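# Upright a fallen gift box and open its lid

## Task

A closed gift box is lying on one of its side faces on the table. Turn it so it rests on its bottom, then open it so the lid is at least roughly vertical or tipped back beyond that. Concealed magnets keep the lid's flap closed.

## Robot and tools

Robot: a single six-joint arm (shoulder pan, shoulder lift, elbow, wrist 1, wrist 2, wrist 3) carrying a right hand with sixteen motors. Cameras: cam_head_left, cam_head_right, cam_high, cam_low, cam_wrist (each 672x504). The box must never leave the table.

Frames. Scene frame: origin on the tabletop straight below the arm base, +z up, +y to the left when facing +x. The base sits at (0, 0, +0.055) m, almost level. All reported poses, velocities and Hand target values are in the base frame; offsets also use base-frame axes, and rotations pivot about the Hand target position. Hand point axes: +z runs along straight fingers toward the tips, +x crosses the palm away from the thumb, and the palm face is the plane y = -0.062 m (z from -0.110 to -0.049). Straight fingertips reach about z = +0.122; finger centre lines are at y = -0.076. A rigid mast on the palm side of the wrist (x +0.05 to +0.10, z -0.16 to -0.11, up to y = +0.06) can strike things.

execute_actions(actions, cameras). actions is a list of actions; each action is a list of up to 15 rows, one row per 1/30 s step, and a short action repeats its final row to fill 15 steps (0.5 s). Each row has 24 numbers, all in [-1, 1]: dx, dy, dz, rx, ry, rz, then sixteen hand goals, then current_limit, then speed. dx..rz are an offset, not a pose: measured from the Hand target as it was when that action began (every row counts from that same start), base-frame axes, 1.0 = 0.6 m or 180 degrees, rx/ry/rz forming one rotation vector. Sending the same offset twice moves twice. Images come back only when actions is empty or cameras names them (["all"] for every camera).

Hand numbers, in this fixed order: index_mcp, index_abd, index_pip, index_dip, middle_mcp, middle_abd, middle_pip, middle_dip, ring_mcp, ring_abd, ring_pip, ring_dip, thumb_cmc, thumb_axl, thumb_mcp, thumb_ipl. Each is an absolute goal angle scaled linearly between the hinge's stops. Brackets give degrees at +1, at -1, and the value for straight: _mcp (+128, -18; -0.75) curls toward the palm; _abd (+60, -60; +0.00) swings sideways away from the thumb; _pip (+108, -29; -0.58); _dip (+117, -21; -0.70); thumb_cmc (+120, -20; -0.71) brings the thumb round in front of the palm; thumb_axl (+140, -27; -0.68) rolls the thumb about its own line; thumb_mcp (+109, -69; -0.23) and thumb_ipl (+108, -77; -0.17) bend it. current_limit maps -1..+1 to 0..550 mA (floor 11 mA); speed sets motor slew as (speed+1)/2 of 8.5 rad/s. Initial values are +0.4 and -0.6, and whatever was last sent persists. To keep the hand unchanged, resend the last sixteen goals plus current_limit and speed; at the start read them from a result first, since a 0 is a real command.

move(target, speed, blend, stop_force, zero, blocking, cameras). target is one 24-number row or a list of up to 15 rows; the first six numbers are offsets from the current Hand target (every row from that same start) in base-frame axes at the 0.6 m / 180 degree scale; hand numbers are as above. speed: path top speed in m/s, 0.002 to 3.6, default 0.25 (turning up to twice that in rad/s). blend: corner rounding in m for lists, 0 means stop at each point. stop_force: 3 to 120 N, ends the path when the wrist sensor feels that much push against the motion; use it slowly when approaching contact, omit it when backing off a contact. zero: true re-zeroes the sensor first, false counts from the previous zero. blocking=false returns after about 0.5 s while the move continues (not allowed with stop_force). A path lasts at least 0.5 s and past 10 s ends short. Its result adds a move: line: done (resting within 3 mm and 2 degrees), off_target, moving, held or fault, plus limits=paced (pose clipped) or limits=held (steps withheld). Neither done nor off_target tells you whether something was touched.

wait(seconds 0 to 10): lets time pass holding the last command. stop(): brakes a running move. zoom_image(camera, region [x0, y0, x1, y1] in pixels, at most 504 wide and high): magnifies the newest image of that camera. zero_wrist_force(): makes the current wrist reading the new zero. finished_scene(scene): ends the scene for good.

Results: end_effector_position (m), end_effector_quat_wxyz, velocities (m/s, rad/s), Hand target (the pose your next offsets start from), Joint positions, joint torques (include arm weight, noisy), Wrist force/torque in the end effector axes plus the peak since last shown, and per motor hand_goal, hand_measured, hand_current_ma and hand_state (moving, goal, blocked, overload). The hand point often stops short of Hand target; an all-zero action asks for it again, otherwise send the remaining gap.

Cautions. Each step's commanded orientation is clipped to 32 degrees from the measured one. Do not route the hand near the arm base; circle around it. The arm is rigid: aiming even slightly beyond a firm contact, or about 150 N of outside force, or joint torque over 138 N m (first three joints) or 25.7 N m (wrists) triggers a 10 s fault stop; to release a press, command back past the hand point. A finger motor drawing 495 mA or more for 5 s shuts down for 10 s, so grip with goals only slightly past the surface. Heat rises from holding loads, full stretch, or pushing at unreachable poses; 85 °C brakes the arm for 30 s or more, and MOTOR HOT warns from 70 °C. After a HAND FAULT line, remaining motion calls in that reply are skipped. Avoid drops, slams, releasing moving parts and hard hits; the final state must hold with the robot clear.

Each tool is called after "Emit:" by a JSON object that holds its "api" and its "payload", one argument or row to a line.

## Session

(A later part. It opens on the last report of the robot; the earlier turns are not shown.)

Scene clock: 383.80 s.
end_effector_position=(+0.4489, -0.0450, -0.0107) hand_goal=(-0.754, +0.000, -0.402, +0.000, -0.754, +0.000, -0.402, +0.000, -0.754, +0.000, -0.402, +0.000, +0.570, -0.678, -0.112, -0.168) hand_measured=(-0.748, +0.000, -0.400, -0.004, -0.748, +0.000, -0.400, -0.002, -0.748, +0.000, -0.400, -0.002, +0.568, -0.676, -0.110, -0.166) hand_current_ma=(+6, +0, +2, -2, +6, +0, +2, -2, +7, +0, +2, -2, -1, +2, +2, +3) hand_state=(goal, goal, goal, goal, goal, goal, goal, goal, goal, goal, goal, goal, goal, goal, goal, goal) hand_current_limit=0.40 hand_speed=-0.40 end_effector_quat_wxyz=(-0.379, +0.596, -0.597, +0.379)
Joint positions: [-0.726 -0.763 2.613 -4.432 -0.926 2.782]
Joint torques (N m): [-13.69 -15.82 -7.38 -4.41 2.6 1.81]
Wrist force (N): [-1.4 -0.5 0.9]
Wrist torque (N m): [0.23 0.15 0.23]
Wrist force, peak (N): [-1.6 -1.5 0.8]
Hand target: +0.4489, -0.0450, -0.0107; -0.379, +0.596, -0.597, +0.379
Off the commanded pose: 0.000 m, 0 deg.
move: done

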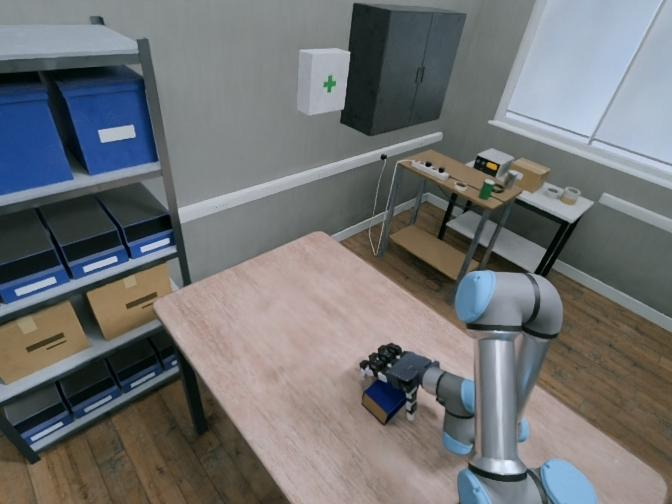

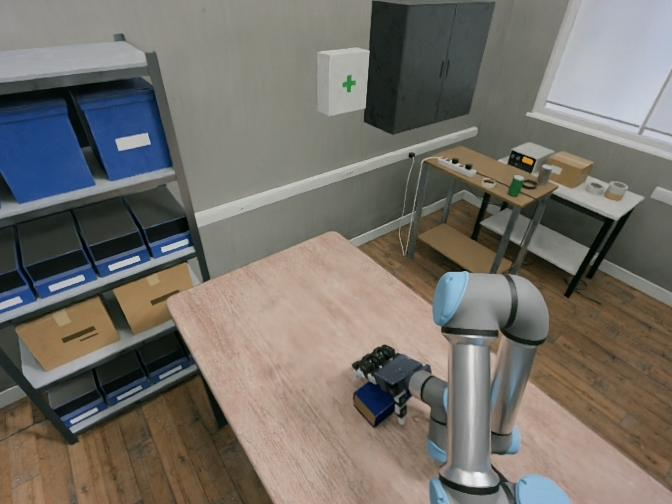

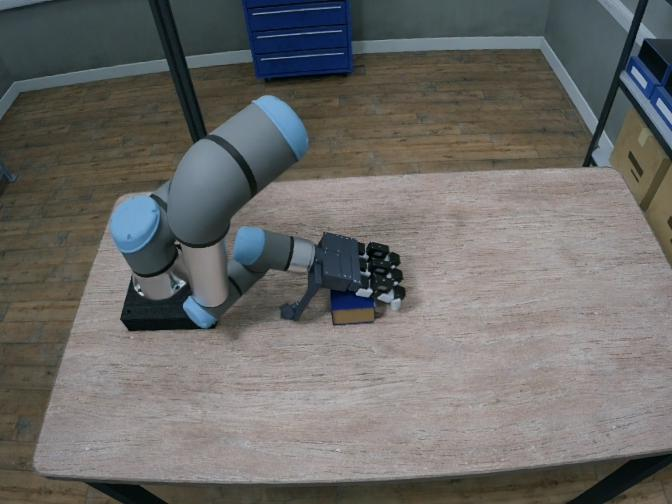

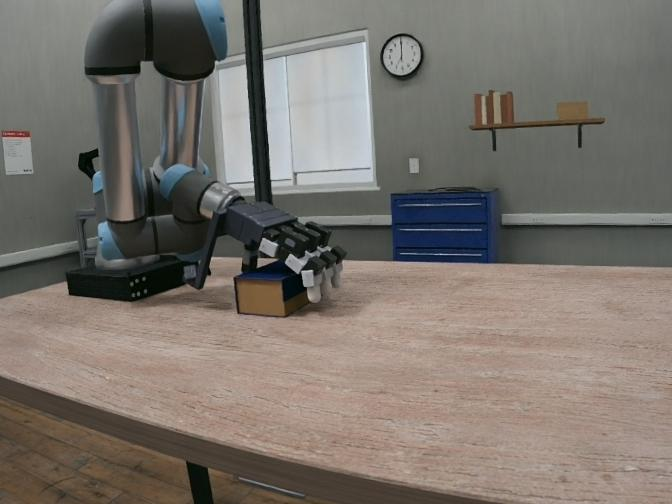

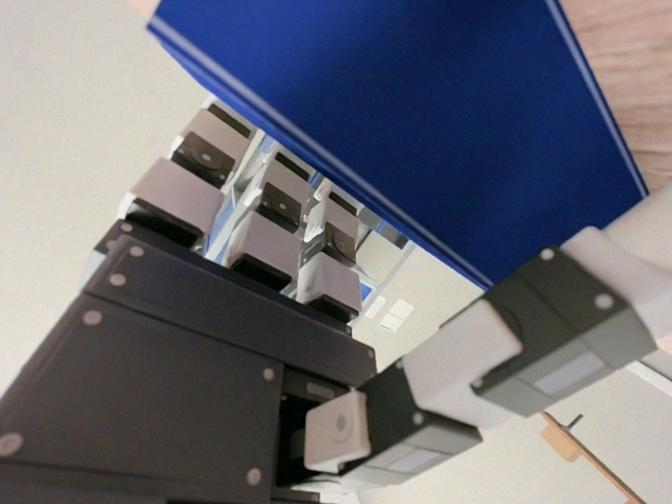

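Emit:
{"api": "move", "payload": {
  "target": [0,0,0,0,0,0,-0.754,0,-0.401,0,-0.479,0,-0.401,0,-0.479,0,-0.401,0,0.571,-0.678,0.0,-0.1,-0.2,-0.8],
  "cameras": ["cam_low","cam_high","cam_head_right","cam_wrist"]
}}

Emit:
{"api": "zoom_image", "payload": {
  "camera": "cam_low",
  "region": [200, 210, 360, 330]
}}

Emit:
{"api": "zoom_image", "payload": {
  "camera": "cam_head_right",
  "region": [330, 320, 470, 440]
}}

Scene clock: 387.70 s.
end_effector_position=(+0.4489, -0.0450, -0.0107) hand_goal=(-0.754, +0.000, -0.402, +0.000, -0.480, +0.000, -0.402, +0.000, -0.480, +0.000, -0.402, +0.000, +0.570, -0.678, +0.000, -0.100) hand_measured=(-0.748, +0.000, -0.400, -0.004, -0.476, +0.000, -0.400, -0.002, -0.476, +0.000, -0.400, -0.002, +0.568, -0.676, -0.002, -0.102) hand_current_ma=(+6, +0, +2, -2, +4, +0, +2, -2, +4, +0, +2, -2, -1, +2, -2, -2) hand_state=(goal, goal, goal, goal, goal, goal, goal, goal, goal, goal, goal, goal, goal, goal, goal, goal) hand_current_limit=-0.20 hand_speed=-0.80 end_effector_quat_wxyz=(-0.379, +0.596, -0.597, +0.379)
Joint positions: [-0.726 -0.763 2.613 -4.432 -0.926 2.782]
Joint torques (N m): [-12.26 -16.51 -6.36 -3.96 2.68 1.8]
Wrist force (N): [-1.8 -0.5 1.1]
Wrist torque (N m): [0.23 0.20 0.20]
Wrist force, peak (N): [-1.8 -0.5 1.1]
Hand target: +0.4489, -0.0450, -0.0107; -0.379, +0.596, -0.597, +0.379
Off the commanded pose: 0.000 m, 0 deg.
move: done
Images, in order (width x height): cam_head_right 672x504, cam_high 672x504, cam_low 672x504, cam_wrist 672x504.

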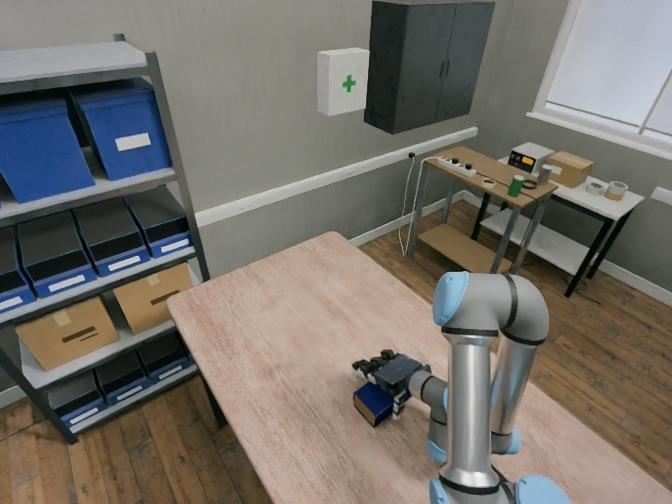

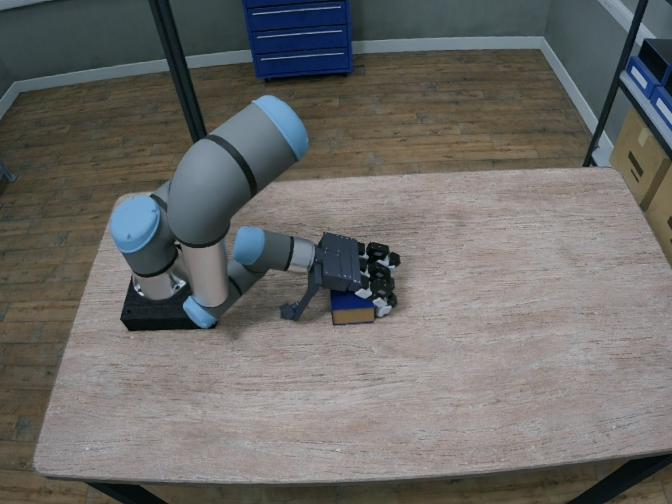

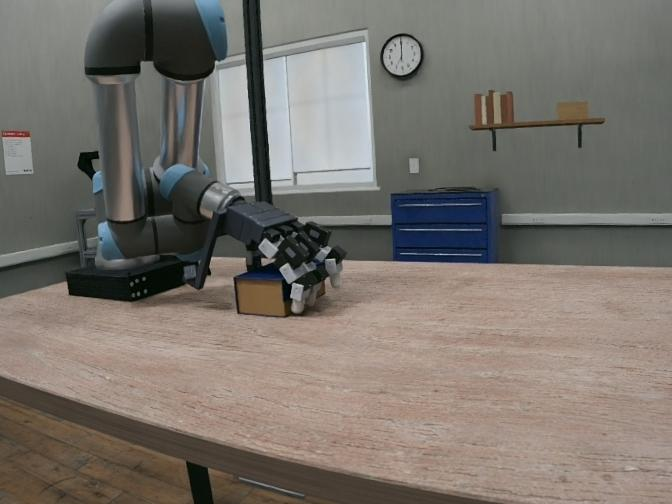

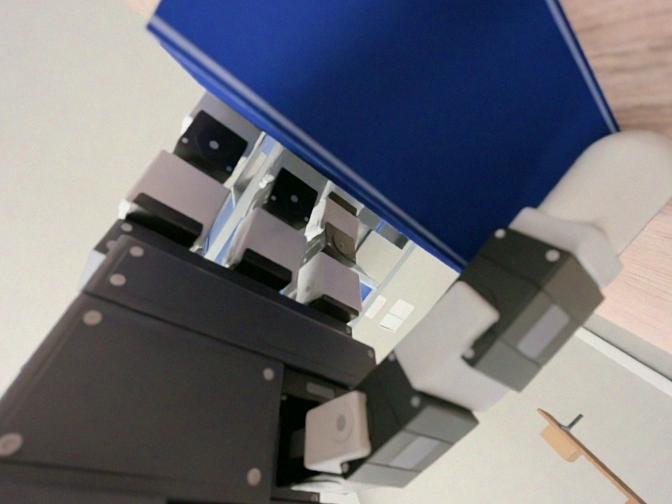

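Scaled by 3.150 from the camera's 672x504 image, which has a finer 960x720 frame.

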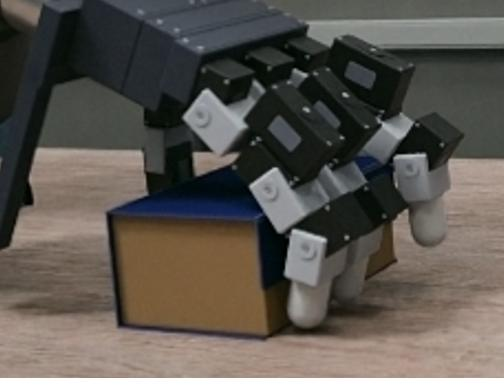

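Scaled by 3.600 from the camera's 672x504 image, which has a finer 960x720 frame.

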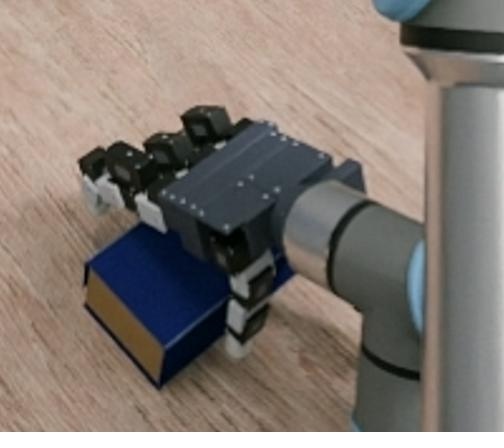

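Emit:
{"api": "move", "payload": {
  "target": [0,0,0,0,0,0,-0.754,0,-0.401,0,-0.425,0,-0.38,0.25,-0.425,0,-0.38,0.25,0.571,-0.678,0.2,0.05,-0.1,-0.85],
  "cameras": ["cam_low","cam_high","cam_head_right","cam_wrist"]
}}

Emit:
{"api": "zoom_image", "payload": {
  "camera": "cam_low",
  "region": [200, 210, 360, 330]
}}

Emit:
{"api": "zoom_image", "payload": {
  "camera": "cam_head_right",
  "region": [330, 320, 470, 440]
}}

Scene clock: 390.97 s.
end_effector_position=(+0.4489, -0.0450, -0.0107) hand_goal=(-0.754, +0.000, -0.402, +0.000, -0.426, +0.000, -0.380, +0.250, -0.426, +0.000, -0.380, +0.250, +0.570, -0.678, +0.200, +0.050) hand_measured=(-0.748, +0.000, -0.400, -0.004, -0.462, +0.016, -0.414, +0.204, -0.440, +0.010, -0.394, +0.226, +0.518, -0.702, +0.032, -0.010) hand_current_ma=(+6, +0, +2, -2, -77, +18, -63, -98, -19, +9, -17, -38, -119, -53, -248, -220) hand_state=(goal, goal, goal, goal, blocked, goal, blocked, blocked, goal, goal, goal, blocked, blocked, blocked, blocked, blocked) hand_current_limit=-0.10 hand_speed=-0.85 end_effector_quat_wxyz=(-0.379, +0.596, -0.597, +0.379)
Joint positions: [-0.726 -0.763 2.613 -4.432 -0.926 2.782]
Joint torques (N m): [-11.62 -16.39 -4.09 -1.71 1.94 1.98]
Wrist force (N): [-1.7 0.6 1.4]
Wrist torque (N m): [0.27 0.18 0.21]
Wrist force, peak (N): [-1.7 0.6 1.4]
Hand target: +0.4489, -0.0450, -0.0107; -0.379, +0.596, -0.597, +0.379
Off the commanded pose: 0.000 m, 0 deg.
move: done
Images, in order (width x height): cam_head_right 672x504, cam_high 672x504, cam_low 672x504, cam_wrist 672x504.

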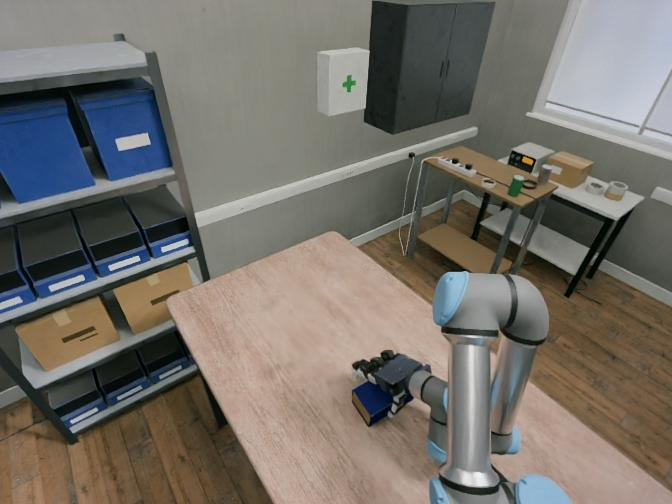

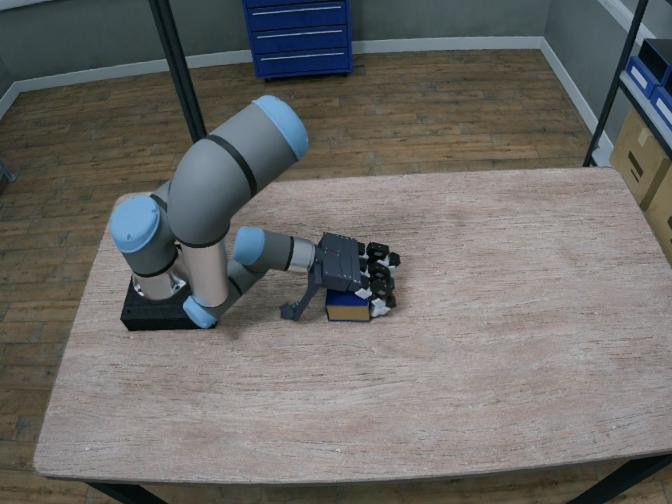

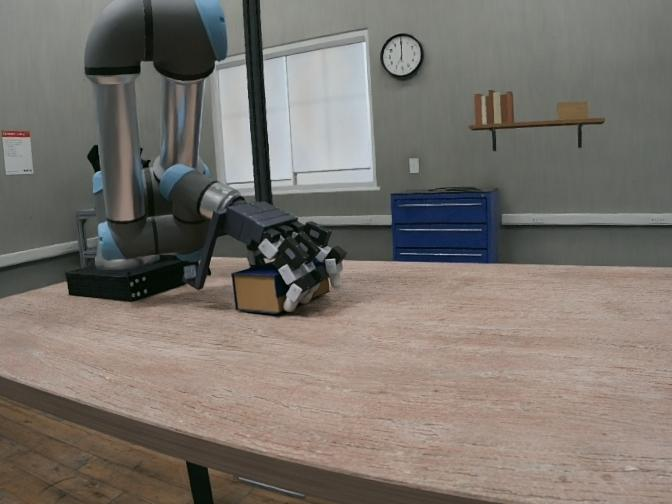

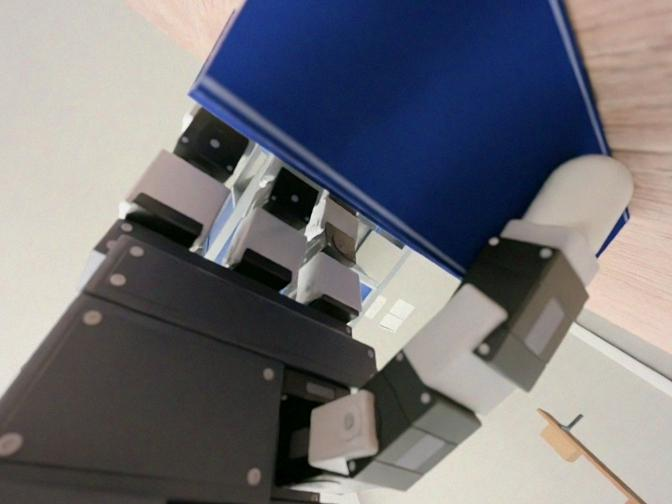

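Scaled by 3.150 from the camera's 672x504 image, which has a finer 960x720 frame.

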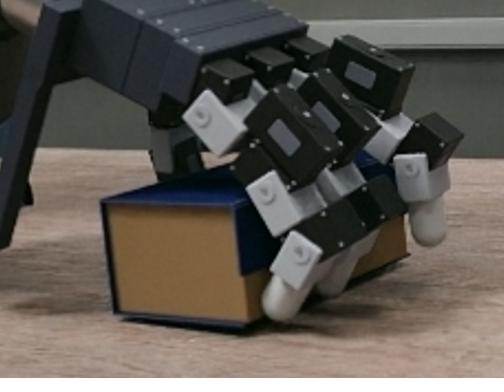

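Scaled by 3.600 from the camera's 672x504 image, which has a finer 960x720 frame.

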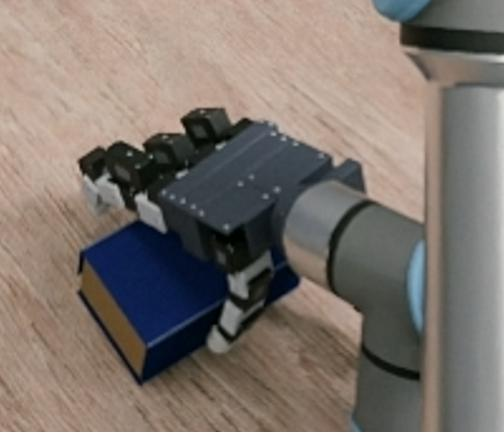

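Emit:
{"api": "move", "payload": {
  "target": [0,0,0,0,0,0,-0.567,0,-0.203,-0.029,-0.425,0,-0.38,0.25,-0.425,0,-0.38,0.25,0.571,-0.678,0.2,0.05,-0.05,-0.85],
  "cameras": ["cam_low","cam_head_left"]
}}

Emit:
{"api": "zoom_image", "payload": {
  "camera": "cam_low",
  "region": [200, 210, 360, 330]
}}

Emit:
{"api": "move", "payload": {
  "target": [0,0,0,0,0,0,-0.760,0,0.04,0.261,-0.425,0,-0.38,0.25,-0.425,0,-0.38,0.25,0.571,-0.678,0.2,0.05,0.1,-0.85],
  "cameras": ["cam_low","cam_head_left","cam_wrist"]
}}

Emit:
{"api": "zoom_image", "payload": {
  "camera": "cam_low",
  "region": [200, 210, 360, 330]
}}

Emit:
{"api": "zoom_image", "payload": {
  "camera": "cam_head_left",
  "region": [330, 320, 470, 440]
}}

Scene clock: 399.90 s.
end_effector_position=(+0.4489, -0.0450, -0.0107) hand_goal=(-0.568, +0.000, -0.204, -0.030, -0.426, +0.000, -0.380, +0.250, -0.426, +0.000, -0.380, +0.250, +0.570, -0.678, +0.200, +0.050) hand_measured=(-0.566, +0.000, -0.208, -0.028, -0.462, +0.016, -0.414, +0.204, -0.440, +0.010, -0.394, +0.228, +0.518, -0.702, +0.032, -0.010) hand_current_ma=(+1, +0, -4, +1, -77, +18, -63, -98, -19, +9, -17, -36, -119, -53, -261, -220) hand_state=(goal, goal, goal, goal, blocked, goal, blocked, blocked, goal, goal, goal, blocked, blocked, blocked, blocked, blocked) hand_current_limit=-0.05 hand_speed=-0.85 end_effector_quat_wxyz=(-0.379, +0.596, -0.597, +0.379)
Joint positions: [-0.726 -0.763 2.613 -4.432 -0.926 2.782]
Joint torques (N m): [-10.34 -20.64 -2.77 -1.93 1.15 2.01]
Wrist force (N): [-1.5 0.6 1.4]
Wrist torque (N m): [0.27 0.17 0.21]
Wrist force, peak (N): [-1.8 0.3 1.5]
Hand target: +0.4489, -0.0450, -0.0107; -0.379, +0.596, -0.597, +0.379
Off the commanded pose: 0.000 m, 0 deg.
move: done
Images, in order (width x height): cam_head_left 672x504, cam_low 672x504.

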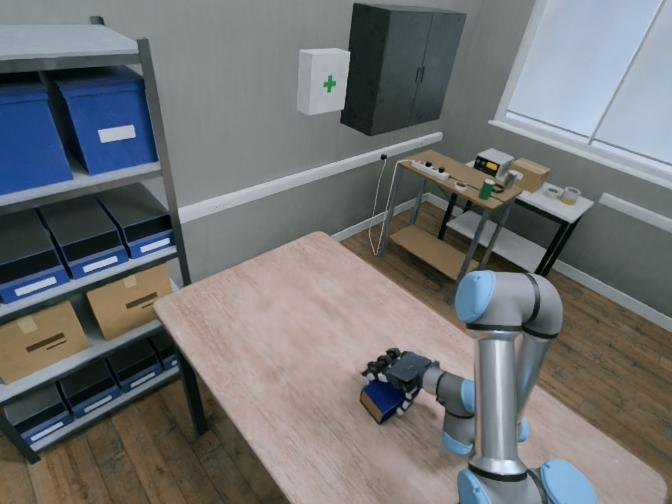

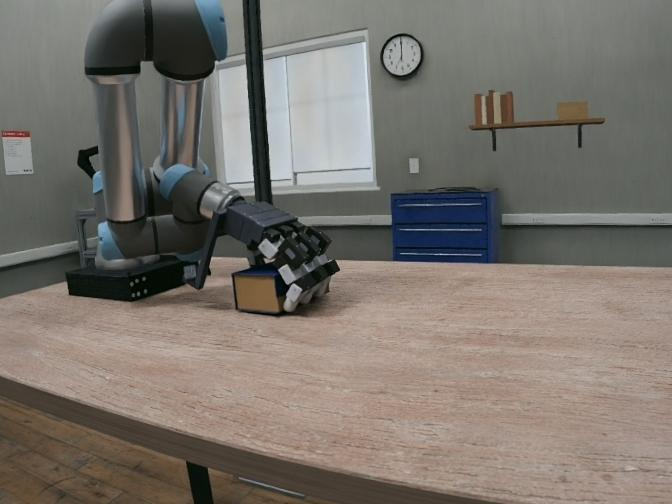

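Scaled by 3.150 from the camera's 672x504 image, which has a finer 960x720 frame.

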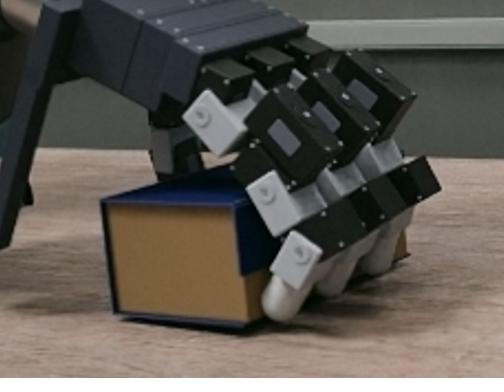

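Scene clock: 400.70 s.
end_effector_position=(+0.4489, -0.0450, -0.0107) hand_goal=(-0.760, +0.000, +0.040, +0.260, -0.426, +0.000, -0.380, +0.250, -0.426, +0.000, -0.380, +0.250, +0.570, -0.678, +0.200, +0.050) hand_measured=(-0.756, +0.000, -0.012, +0.174, -0.472, +0.016, -0.414, +0.240, -0.442, +0.010, -0.394, +0.246, +0.518, -0.702, +0.032, -0.010) hand_current_ma=(+4, +0, -115, -239, -108, +20, -63, -12, -26, +8, -17, -3, -119, -53, -302, -220) hand_state=(goal, goal, blocked, blocked, blocked, goal, blocked, goal, goal, goal, goal, goal, blocked, blocked, blocked, blocked) hand_current_limit=0.10 hand_speed=-0.85 end_effector_quat_wxyz=(-0.379, +0.596, -0.597, +0.379)
Joint positions: [-0.726 -0.763 2.613 -4.432 -0.926 2.782]
Joint torques (N m): [-9.14 -21 -3.2 -1.96 0.99 2.04]
Wrist force (N): [-1.3 -2.5 0.5]
Wrist torque (N m): [0.05 0.22 0.03]
Wrist force, peak (N): [-1.1 -3.3 0.2]
Hand target: +0.4489, -0.0450, -0.0107; -0.379, +0.596, -0.597, +0.379
Off the commanded pose: 0.000 m, 0 deg.
move: done
Images, in order (width x height): cam_head_left 672x504, cam_low 672x504, cam_wrist 672x504.

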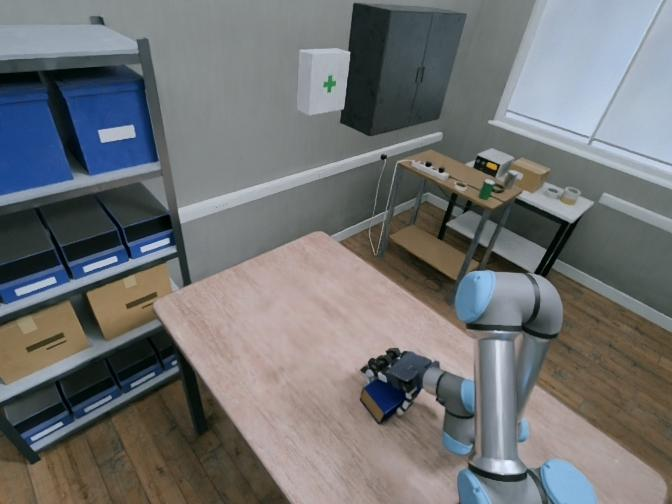

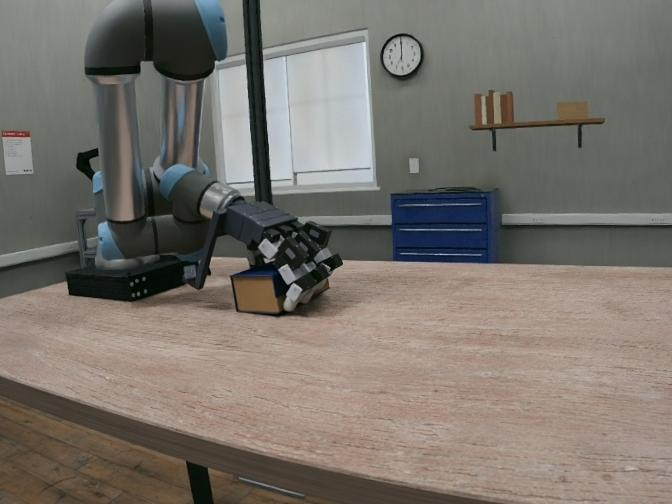

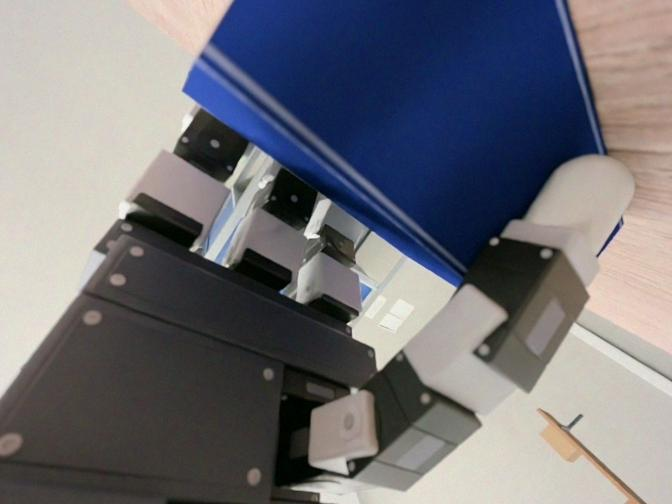

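Scaled by 3.150 from the camera's 672x504 image, which has a finer 960x720 frame.

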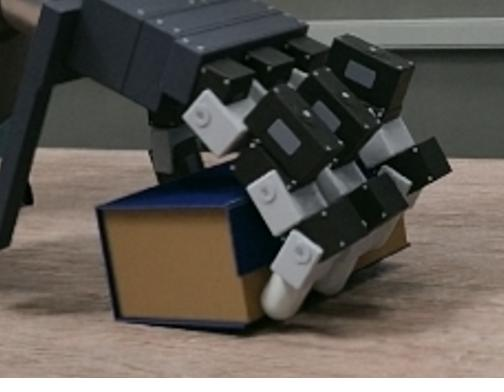

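Scaled by 3.600 from the camera's 672x504 image, which has a finer 960x720 frame.

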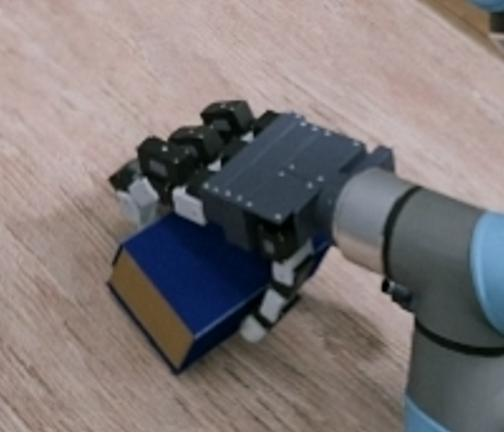

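Emit:
{"api": "move", "payload": {
  "target": [0,0,0,0,0,0,-0.95,0,0.2,0.391,-0.425,0,-0.38,0.25,-0.425,0,-0.38,0.25,0.571,-0.678,0.2,0.05,0.3,-0.85],
  "cameras": ["cam_low","cam_head_left","cam_wrist"]
}}

Emit:
{"api": "zoom_image", "payload": {
  "camera": "cam_low",
  "region": [200, 210, 360, 330]
}}

Emit:
{"api": "zoom_image", "payload": {
  "camera": "cam_head_left",
  "region": [330, 320, 470, 440]
}}

Scene clock: 405.70 s.
end_effector_position=(+0.4489, -0.0450, -0.0107) hand_goal=(-0.950, +0.000, +0.200, +0.390, -0.426, +0.000, -0.380, +0.250, -0.426, +0.000, -0.380, +0.250, +0.570, -0.678, +0.200, +0.050) hand_measured=(-0.952, +0.000, +0.162, +0.354, -0.472, +0.016, -0.412, +0.240, -0.442, +0.008, -0.394, +0.246, +0.518, -0.702, +0.032, -0.010) hand_current_ma=(-1, +0, -75, -73, -111, +20, -61, -11, -26, +8, -17, -2, -119, -53, -357, -220) hand_state=(goal, goal, blocked, blocked, blocked, goal, blocked, goal, goal, goal, goal, goal, blocked, blocked, blocked, blocked) hand_current_limit=0.30 hand_speed=-0.85 end_effector_quat_wxyz=(-0.379, +0.596, -0.597, +0.379)
Joint positions: [-0.726 -0.763 2.613 -4.432 -0.926 2.782]
Joint torques (N m): [-6.35 -24.71 -1.58 -2.19 0.15 1.83]
Wrist force (N): [-1.6 -1.5 0.9]
Wrist torque (N m): [0.14 0.21 0.11]
Wrist force, peak (N): [-1.9 -3.6 0.8]
Hand target: +0.4489, -0.0450, -0.0107; -0.379, +0.596, -0.597, +0.379
Off the commanded pose: 0.000 m, 0 deg.
move: done
Images, in order (width x height): cam_head_left 672x504, cam_low 672x504, cam_wrist 672x504.

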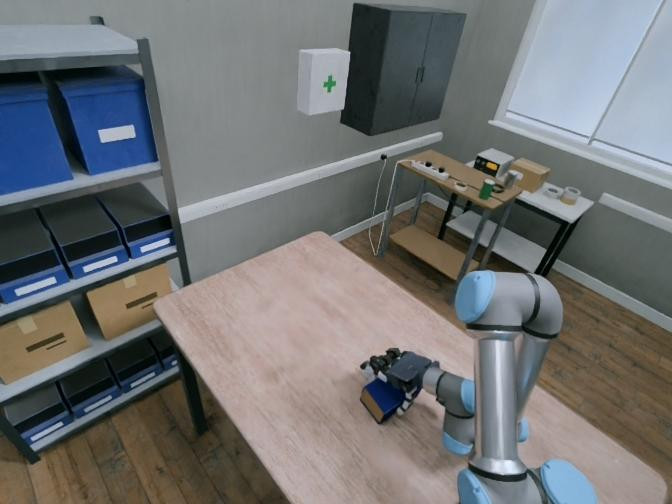

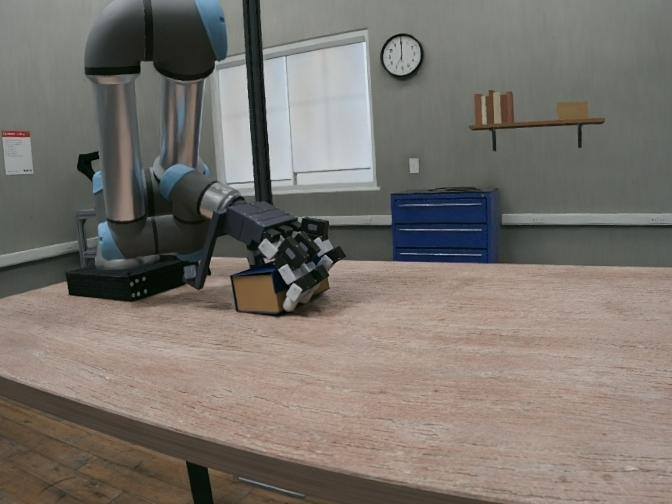

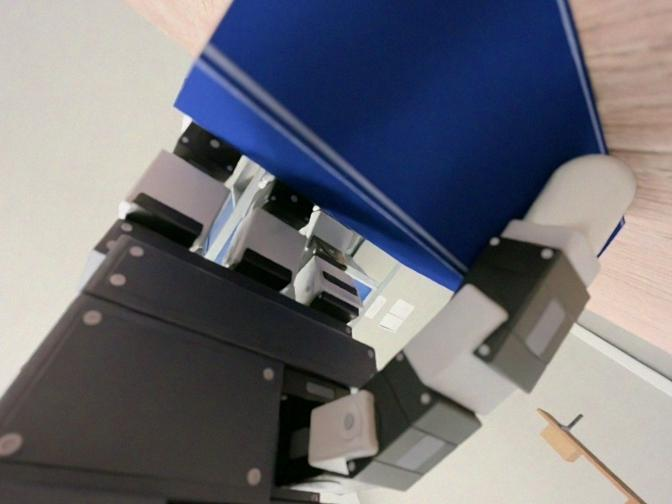

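Scaled by 3.150 from the camera's 672x504 image, which has a finer 960x720 frame.

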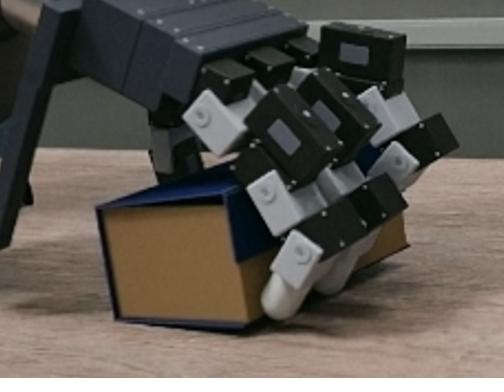

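Scaled by 3.600 from the camera's 672x504 image, which has a finer 960x720 frame.

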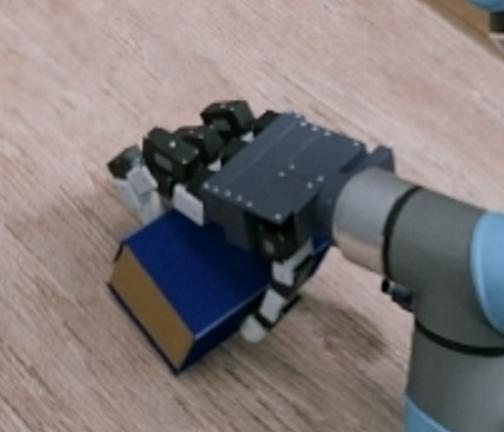

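Emit:
{"api": "move", "payload": {
  "target": [0,0,0.0,0,0,0,-0.95,0,0.2,0.391,-0.45,0,-0.40,0.25,-0.45,0,-0.4,0.25,0.571,-0.678,-0.15,-0.25,0.3,-0.85]
}}

Emit:
{"api": "move", "payload": {
  "target": [0.0,0,0.05,0,0,0,-0.95,0,0.2,0.391,-0.45,0,-0.40,0.3,-0.45,0,-0.4,0.3,0.4,-0.678,-0.25,-0.25,0.3,-0.7],
  "speed": 0.04,
  "cameras": ["cam_low","cam_head_left","cam_wrist"]
}}

Emit:
{"api": "zoom_image", "payload": {
  "camera": "cam_low",
  "region": [200, 190, 360, 330]
}}

Emit:
{"api": "zoom_image", "payload": {
  "camera": "cam_head_left",
  "region": [330, 320, 470, 440]
}}

Scene clock: 421.33 s.
end_effector_position=(+0.4489, -0.0450, -0.0107) hand_goal=(-0.950, +0.000, +0.200, +0.390, -0.450, +0.000, -0.400, +0.250, -0.450, +0.000, -0.400, +0.250, +0.570, -0.678, -0.150, -0.250) hand_measured=(-0.944, +0.000, +0.198, +0.386, -0.450, +0.004, -0.406, +0.244, -0.446, +0.004, -0.400, +0.246, +0.568, -0.680, -0.146, -0.248) hand_current_ma=(+5, +0, -1, -3, +0, +3, -6, -6, +4, +2, +0, -2, -1, -2, +6, +3) hand_state=(goal, goal, goal, goal, goal, goal, goal, goal, goal, goal, goal, goal, goal, goal, goal, goal) hand_current_limit=0.30 hand_speed=-0.85 end_effector_quat_wxyz=(-0.379, +0.596, -0.597, +0.379)
Joint positions: [-0.726 -0.763 2.613 -4.432 -0.926 2.782]
Joint torques (N m): [-3.73 -28.26 0.62 -1.77 -0.11 1.9]
Wrist force (N): [-1.1 -0.5 1.2]
Wrist torque (N m): [0.28 0.12 0.24]
Wrist force, peak (N): [-1.8 -1.5 1.0]
Hand target: +0.4489, -0.0450, -0.0107; -0.379, +0.596, -0.597, +0.379
Off the commanded pose: 0.000 m, 0 deg.
move: done

Scene clock: 422.53 s.
end_effector_position=(+0.4489, -0.0450, +0.0193) hand_goal=(-0.950, +0.000, +0.200, +0.390, -0.450, +0.000, -0.400, +0.300, -0.450, +0.000, -0.400, +0.300, +0.400, -0.678, -0.250, -0.250) hand_measured=(-0.944, +0.000, +0.198, +0.386, -0.448, +0.004, -0.404, +0.294, -0.446, +0.004, -0.400, +0.296, +0.406, -0.680, -0.244, -0.248) hand_current_ma=(+5, +0, -1, -3, +2, +2, -3, -5, +4, +2, +0, -3, +7, -2, +8, +3) hand_state=(goal, goal, goal, goal, goal, goal, goal, goal, goal, goal, goal, goal, goal, goal, goal, goal) hand_current_limit=0.30 hand_speed=-0.70 end_effector_quat_wxyz=(-0.380, +0.596, -0.597, +0.379)
Joint positions: [-0.726 -0.902 2.638 -4.317 -0.926 2.782]
Joint torques (N m): [-11.39 -39.72 9.2 -1.04 0.19 -1.89]
Wrist force (N): [-1.4 -0.5 1.1]
Wrist torque (N m): [0.27 0.18 0.21]
Wrist force, peak (N): [-1.7 -0.4 1.5]
Hand target: +0.4489, -0.0450, +0.0193; -0.379, +0.596, -0.597, +0.379
Off the commanded pose: 0.000 m, 0 deg.
move: done
Images, in order (width x height): cam_head_left 672x504, cam_low 672x504, cam_wrist 672x504.

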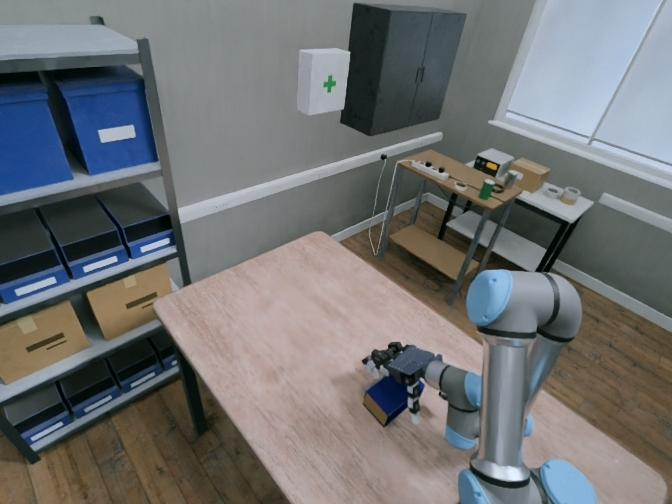

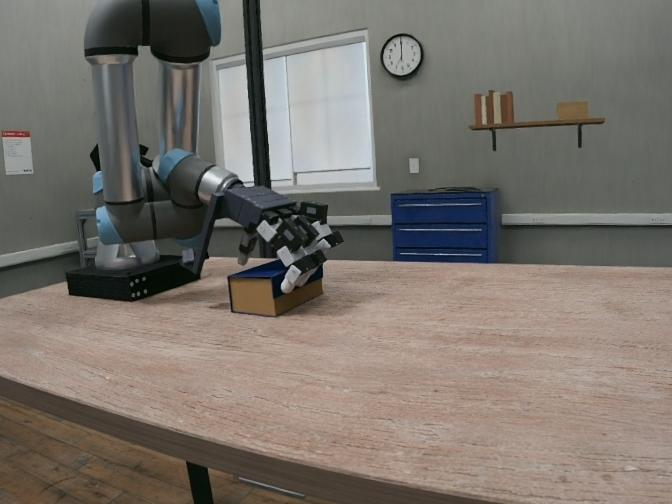

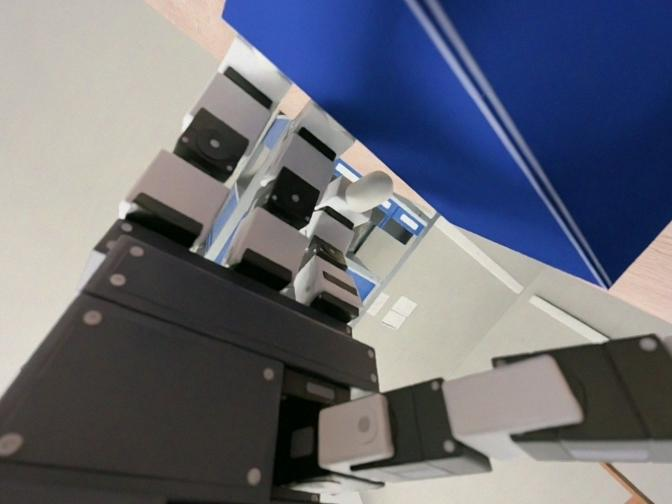

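Scaled by 3.150 from the camera's 672x504 image, which has a finer 960x720 frame.

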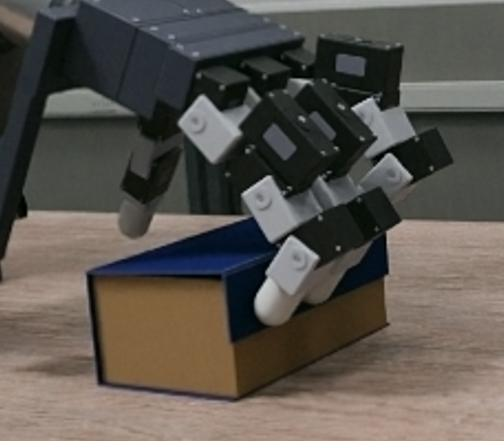

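Scaled by 3.600 from the camera's 672x504 image, which has a finer 960x720 frame.

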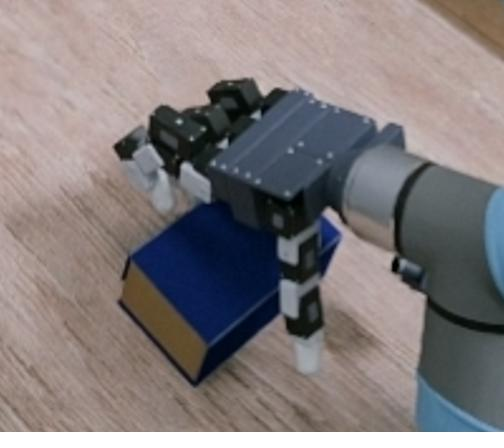

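Emit:
{"api": "move", "payload": {
  "target": [0.0,0,0.05,0,0,0,-0.95,0,0.2,0.391,-0.45,0,-0.40,0.3,-0.45,0,-0.4,0.3,0.0,-0.678,-0.25,-0.25,0.3,-0.7],
  "speed": 0.04,
  "cameras": ["cam_low","cam_head_left","cam_wrist"]
}}

Emit:
{"api": "zoom_image", "payload": {
  "camera": "cam_low",
  "region": [200, 190, 360, 330]
}}

Scene clock: 426.40 s.
end_effector_position=(+0.4489, -0.0450, +0.0493) hand_goal=(-0.950, +0.000, +0.200, +0.390, -0.450, +0.000, -0.400, +0.300, -0.450, +0.000, -0.400, +0.300, +0.000, -0.678, -0.250, -0.250) hand_measured=(-0.944, +0.000, +0.198, +0.386, -0.446, +0.004, -0.402, +0.298, -0.446, +0.004, -0.400, +0.296, +0.014, -0.680, -0.244, -0.248) hand_current_ma=(+5, +0, -1, -3, +3, +2, -1, -2, +4, +2, +0, -3, +19, -2, +8, +3) hand_state=(goal, goal, goal, goal, goal, goal, goal, goal, goal, goal, goal, goal, goal, goal, goal, goal) hand_current_limit=0.30 hand_speed=-0.70 end_effector_quat_wxyz=(-0.379, +0.596, -0.597, +0.379)
Joint positions: [-0.726 -1.05 2.652 -4.184 -0.926 2.782]
Joint torques (N m): [-8.79 -36.28 7.88 -1.22 -0.11 -1.93]
Wrist force (N): [-1.5 -0.9 1.2]
Wrist torque (N m): [0.21 0.20 0.19]
Wrist force, peak (N): [-1.6 -0.9 1.4]
Hand target: +0.4489, -0.0450, +0.0493; -0.379, +0.596, -0.597, +0.379
Off the commanded pose: 0.000 m, 0 deg.
move: done
Images, in order (width x height): cam_head_left 672x504, cam_low 672x504, cam_wrist 672x504.

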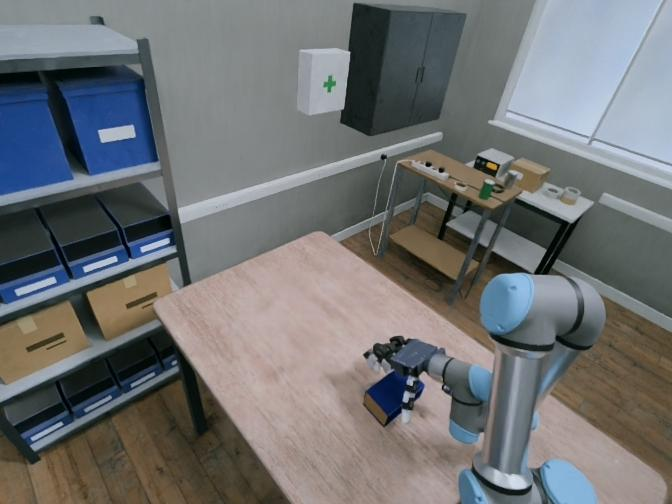

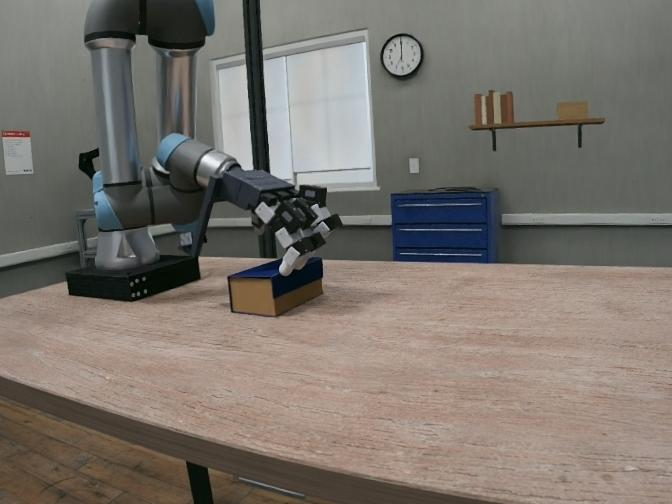

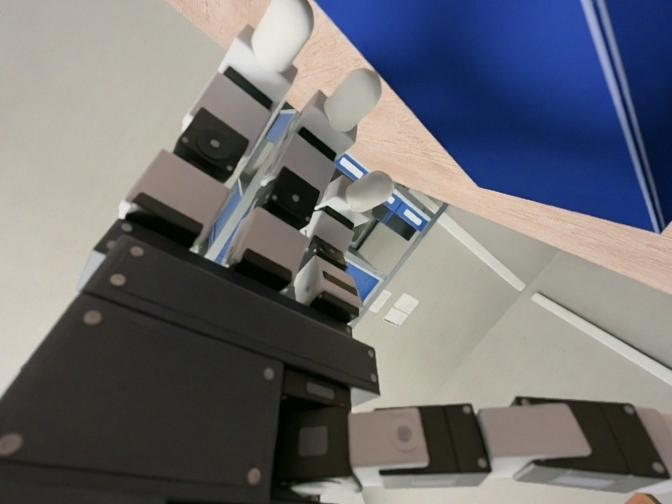

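Scaled by 3.150 from the camera's 672x504 image, which has a finer 960x720 frame.

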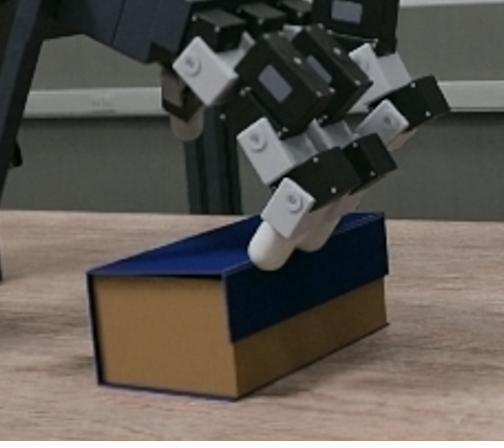

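Emit:
{"api": "move", "payload": {
  "target": [
    [0.03,0,0.2,0,0,0,-0.342,0,-0.139,-0.4,-0.342,0,-0.139,-0.4,-0.342,0,-0.139,-0.4,-0.3,-0.678,-0.226,-0.168,0.4,-0.3],
    [0.2,-0.02,0.15,0,0.361,0,-0.342,0,-0.139,-0.4,-0.342,0,-0.139,-0.4,-0.342,0,-0.139,-0.4,-0.3,-0.678,-0.226,-0.168,0.4,-0.3],
    [0.2,-0.02,-0.04,0,0.361,0,-0.342,0,-0.139,-0.4,-0.342,0,-0.139,-0.4,-0.342,0,-0.139,-0.4,-0.3,-0.678,-0.226,-0.168,0.4,-0.3]
  ],
  "speed": 0.25,
  "blend": [0.02,0.02,0],
  "cameras": ["cam_low","cam_high","cam_wrist"]
}}

Emit:
{"api": "zoom_image", "payload": {
  "camera": "cam_low",
  "region": [200, 210, 400, 350]
}}

Emit:
{"api": "zoom_image", "payload": {
  "camera": "cam_high",
  "region": [280, 200, 480, 350]
}}

Scene clock: 447.30 s.
end_effector_position=(+0.5688, -0.0570, +0.0253) hand_goal=(-0.342, +0.000, -0.140, -0.400, -0.342, +0.000, -0.140, -0.400, -0.342, +0.000, -0.140, -0.400, -0.300, -0.678, -0.226, -0.168) hand_measured=(-0.344, +0.000, -0.140, -0.398, -0.344, +0.002, -0.142, -0.398, -0.344, +0.002, -0.142, -0.398, -0.298, -0.680, -0.224, -0.168) hand_current_ma=(-2, +0, +0, +2, -2, +2, -1, +1, -2, +2, -2, +2, +2, -2, +3, -1) hand_state=(goal, goal, goal, goal, goal, goal, goal, goal, goal, goal, goal, goal, goal, goal, goal, goal) hand_current_limit=0.40 hand_speed=-0.30 end_effector_quat_wxyz=(+0.001, +0.707, -0.707, +0.000)
Joint positions: [-0.325 -0.952 1.655 -2.273 -1.572 2.818]
Joint torques (N m): [14.83 -33.02 -28.37 -3.76 -1.14 1.71]
Wrist force (N): [-0.6 0.0 0.6]
Wrist torque (N m): [0.11 -0.03 -0.01]
Wrist force, peak (N): [-1.4 -2.3 0.4]
Hand target: +0.5689, -0.0570, +0.0253; +0.001, +0.707, -0.707, +0.000
Off the commanded pose: 0.000 m, 0 deg.
move: done
Images, in order (width x height): cam_high 672x504, cam_low 672x504, cam_wrist 672x504.

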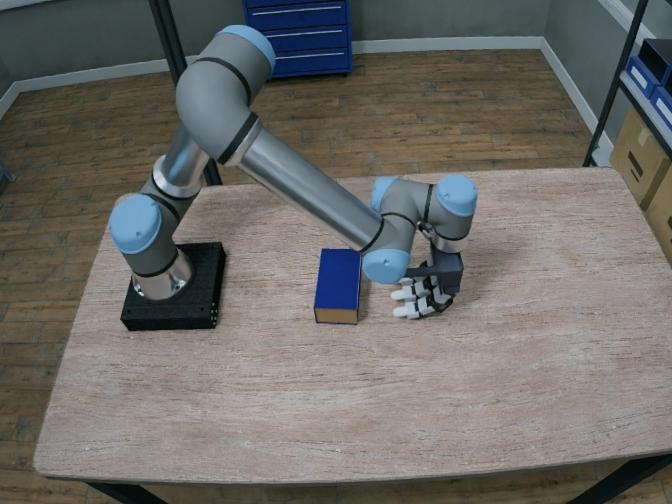

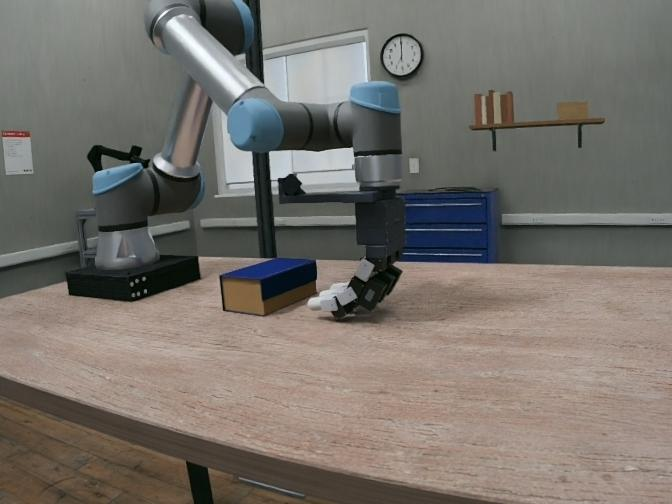

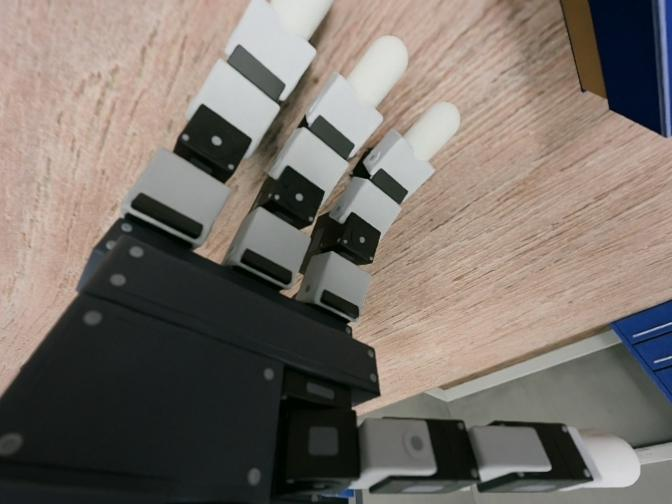

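Scaled by 2.520 from the camera's 672x504 image, which has a finer 960x720 frame.

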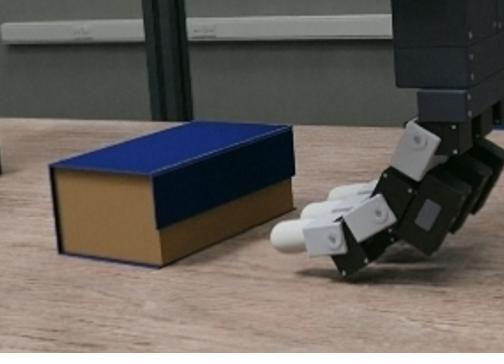

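Scaled by 2.520 from the camera's 672x504 image, which has a finer 960x720 frame.

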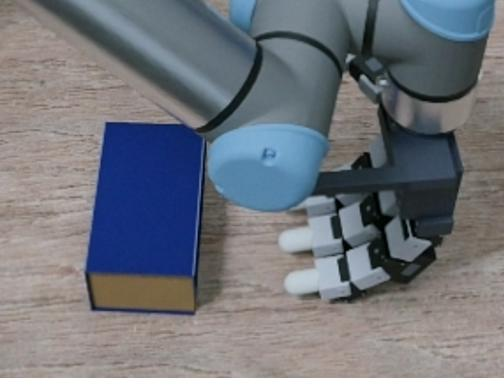

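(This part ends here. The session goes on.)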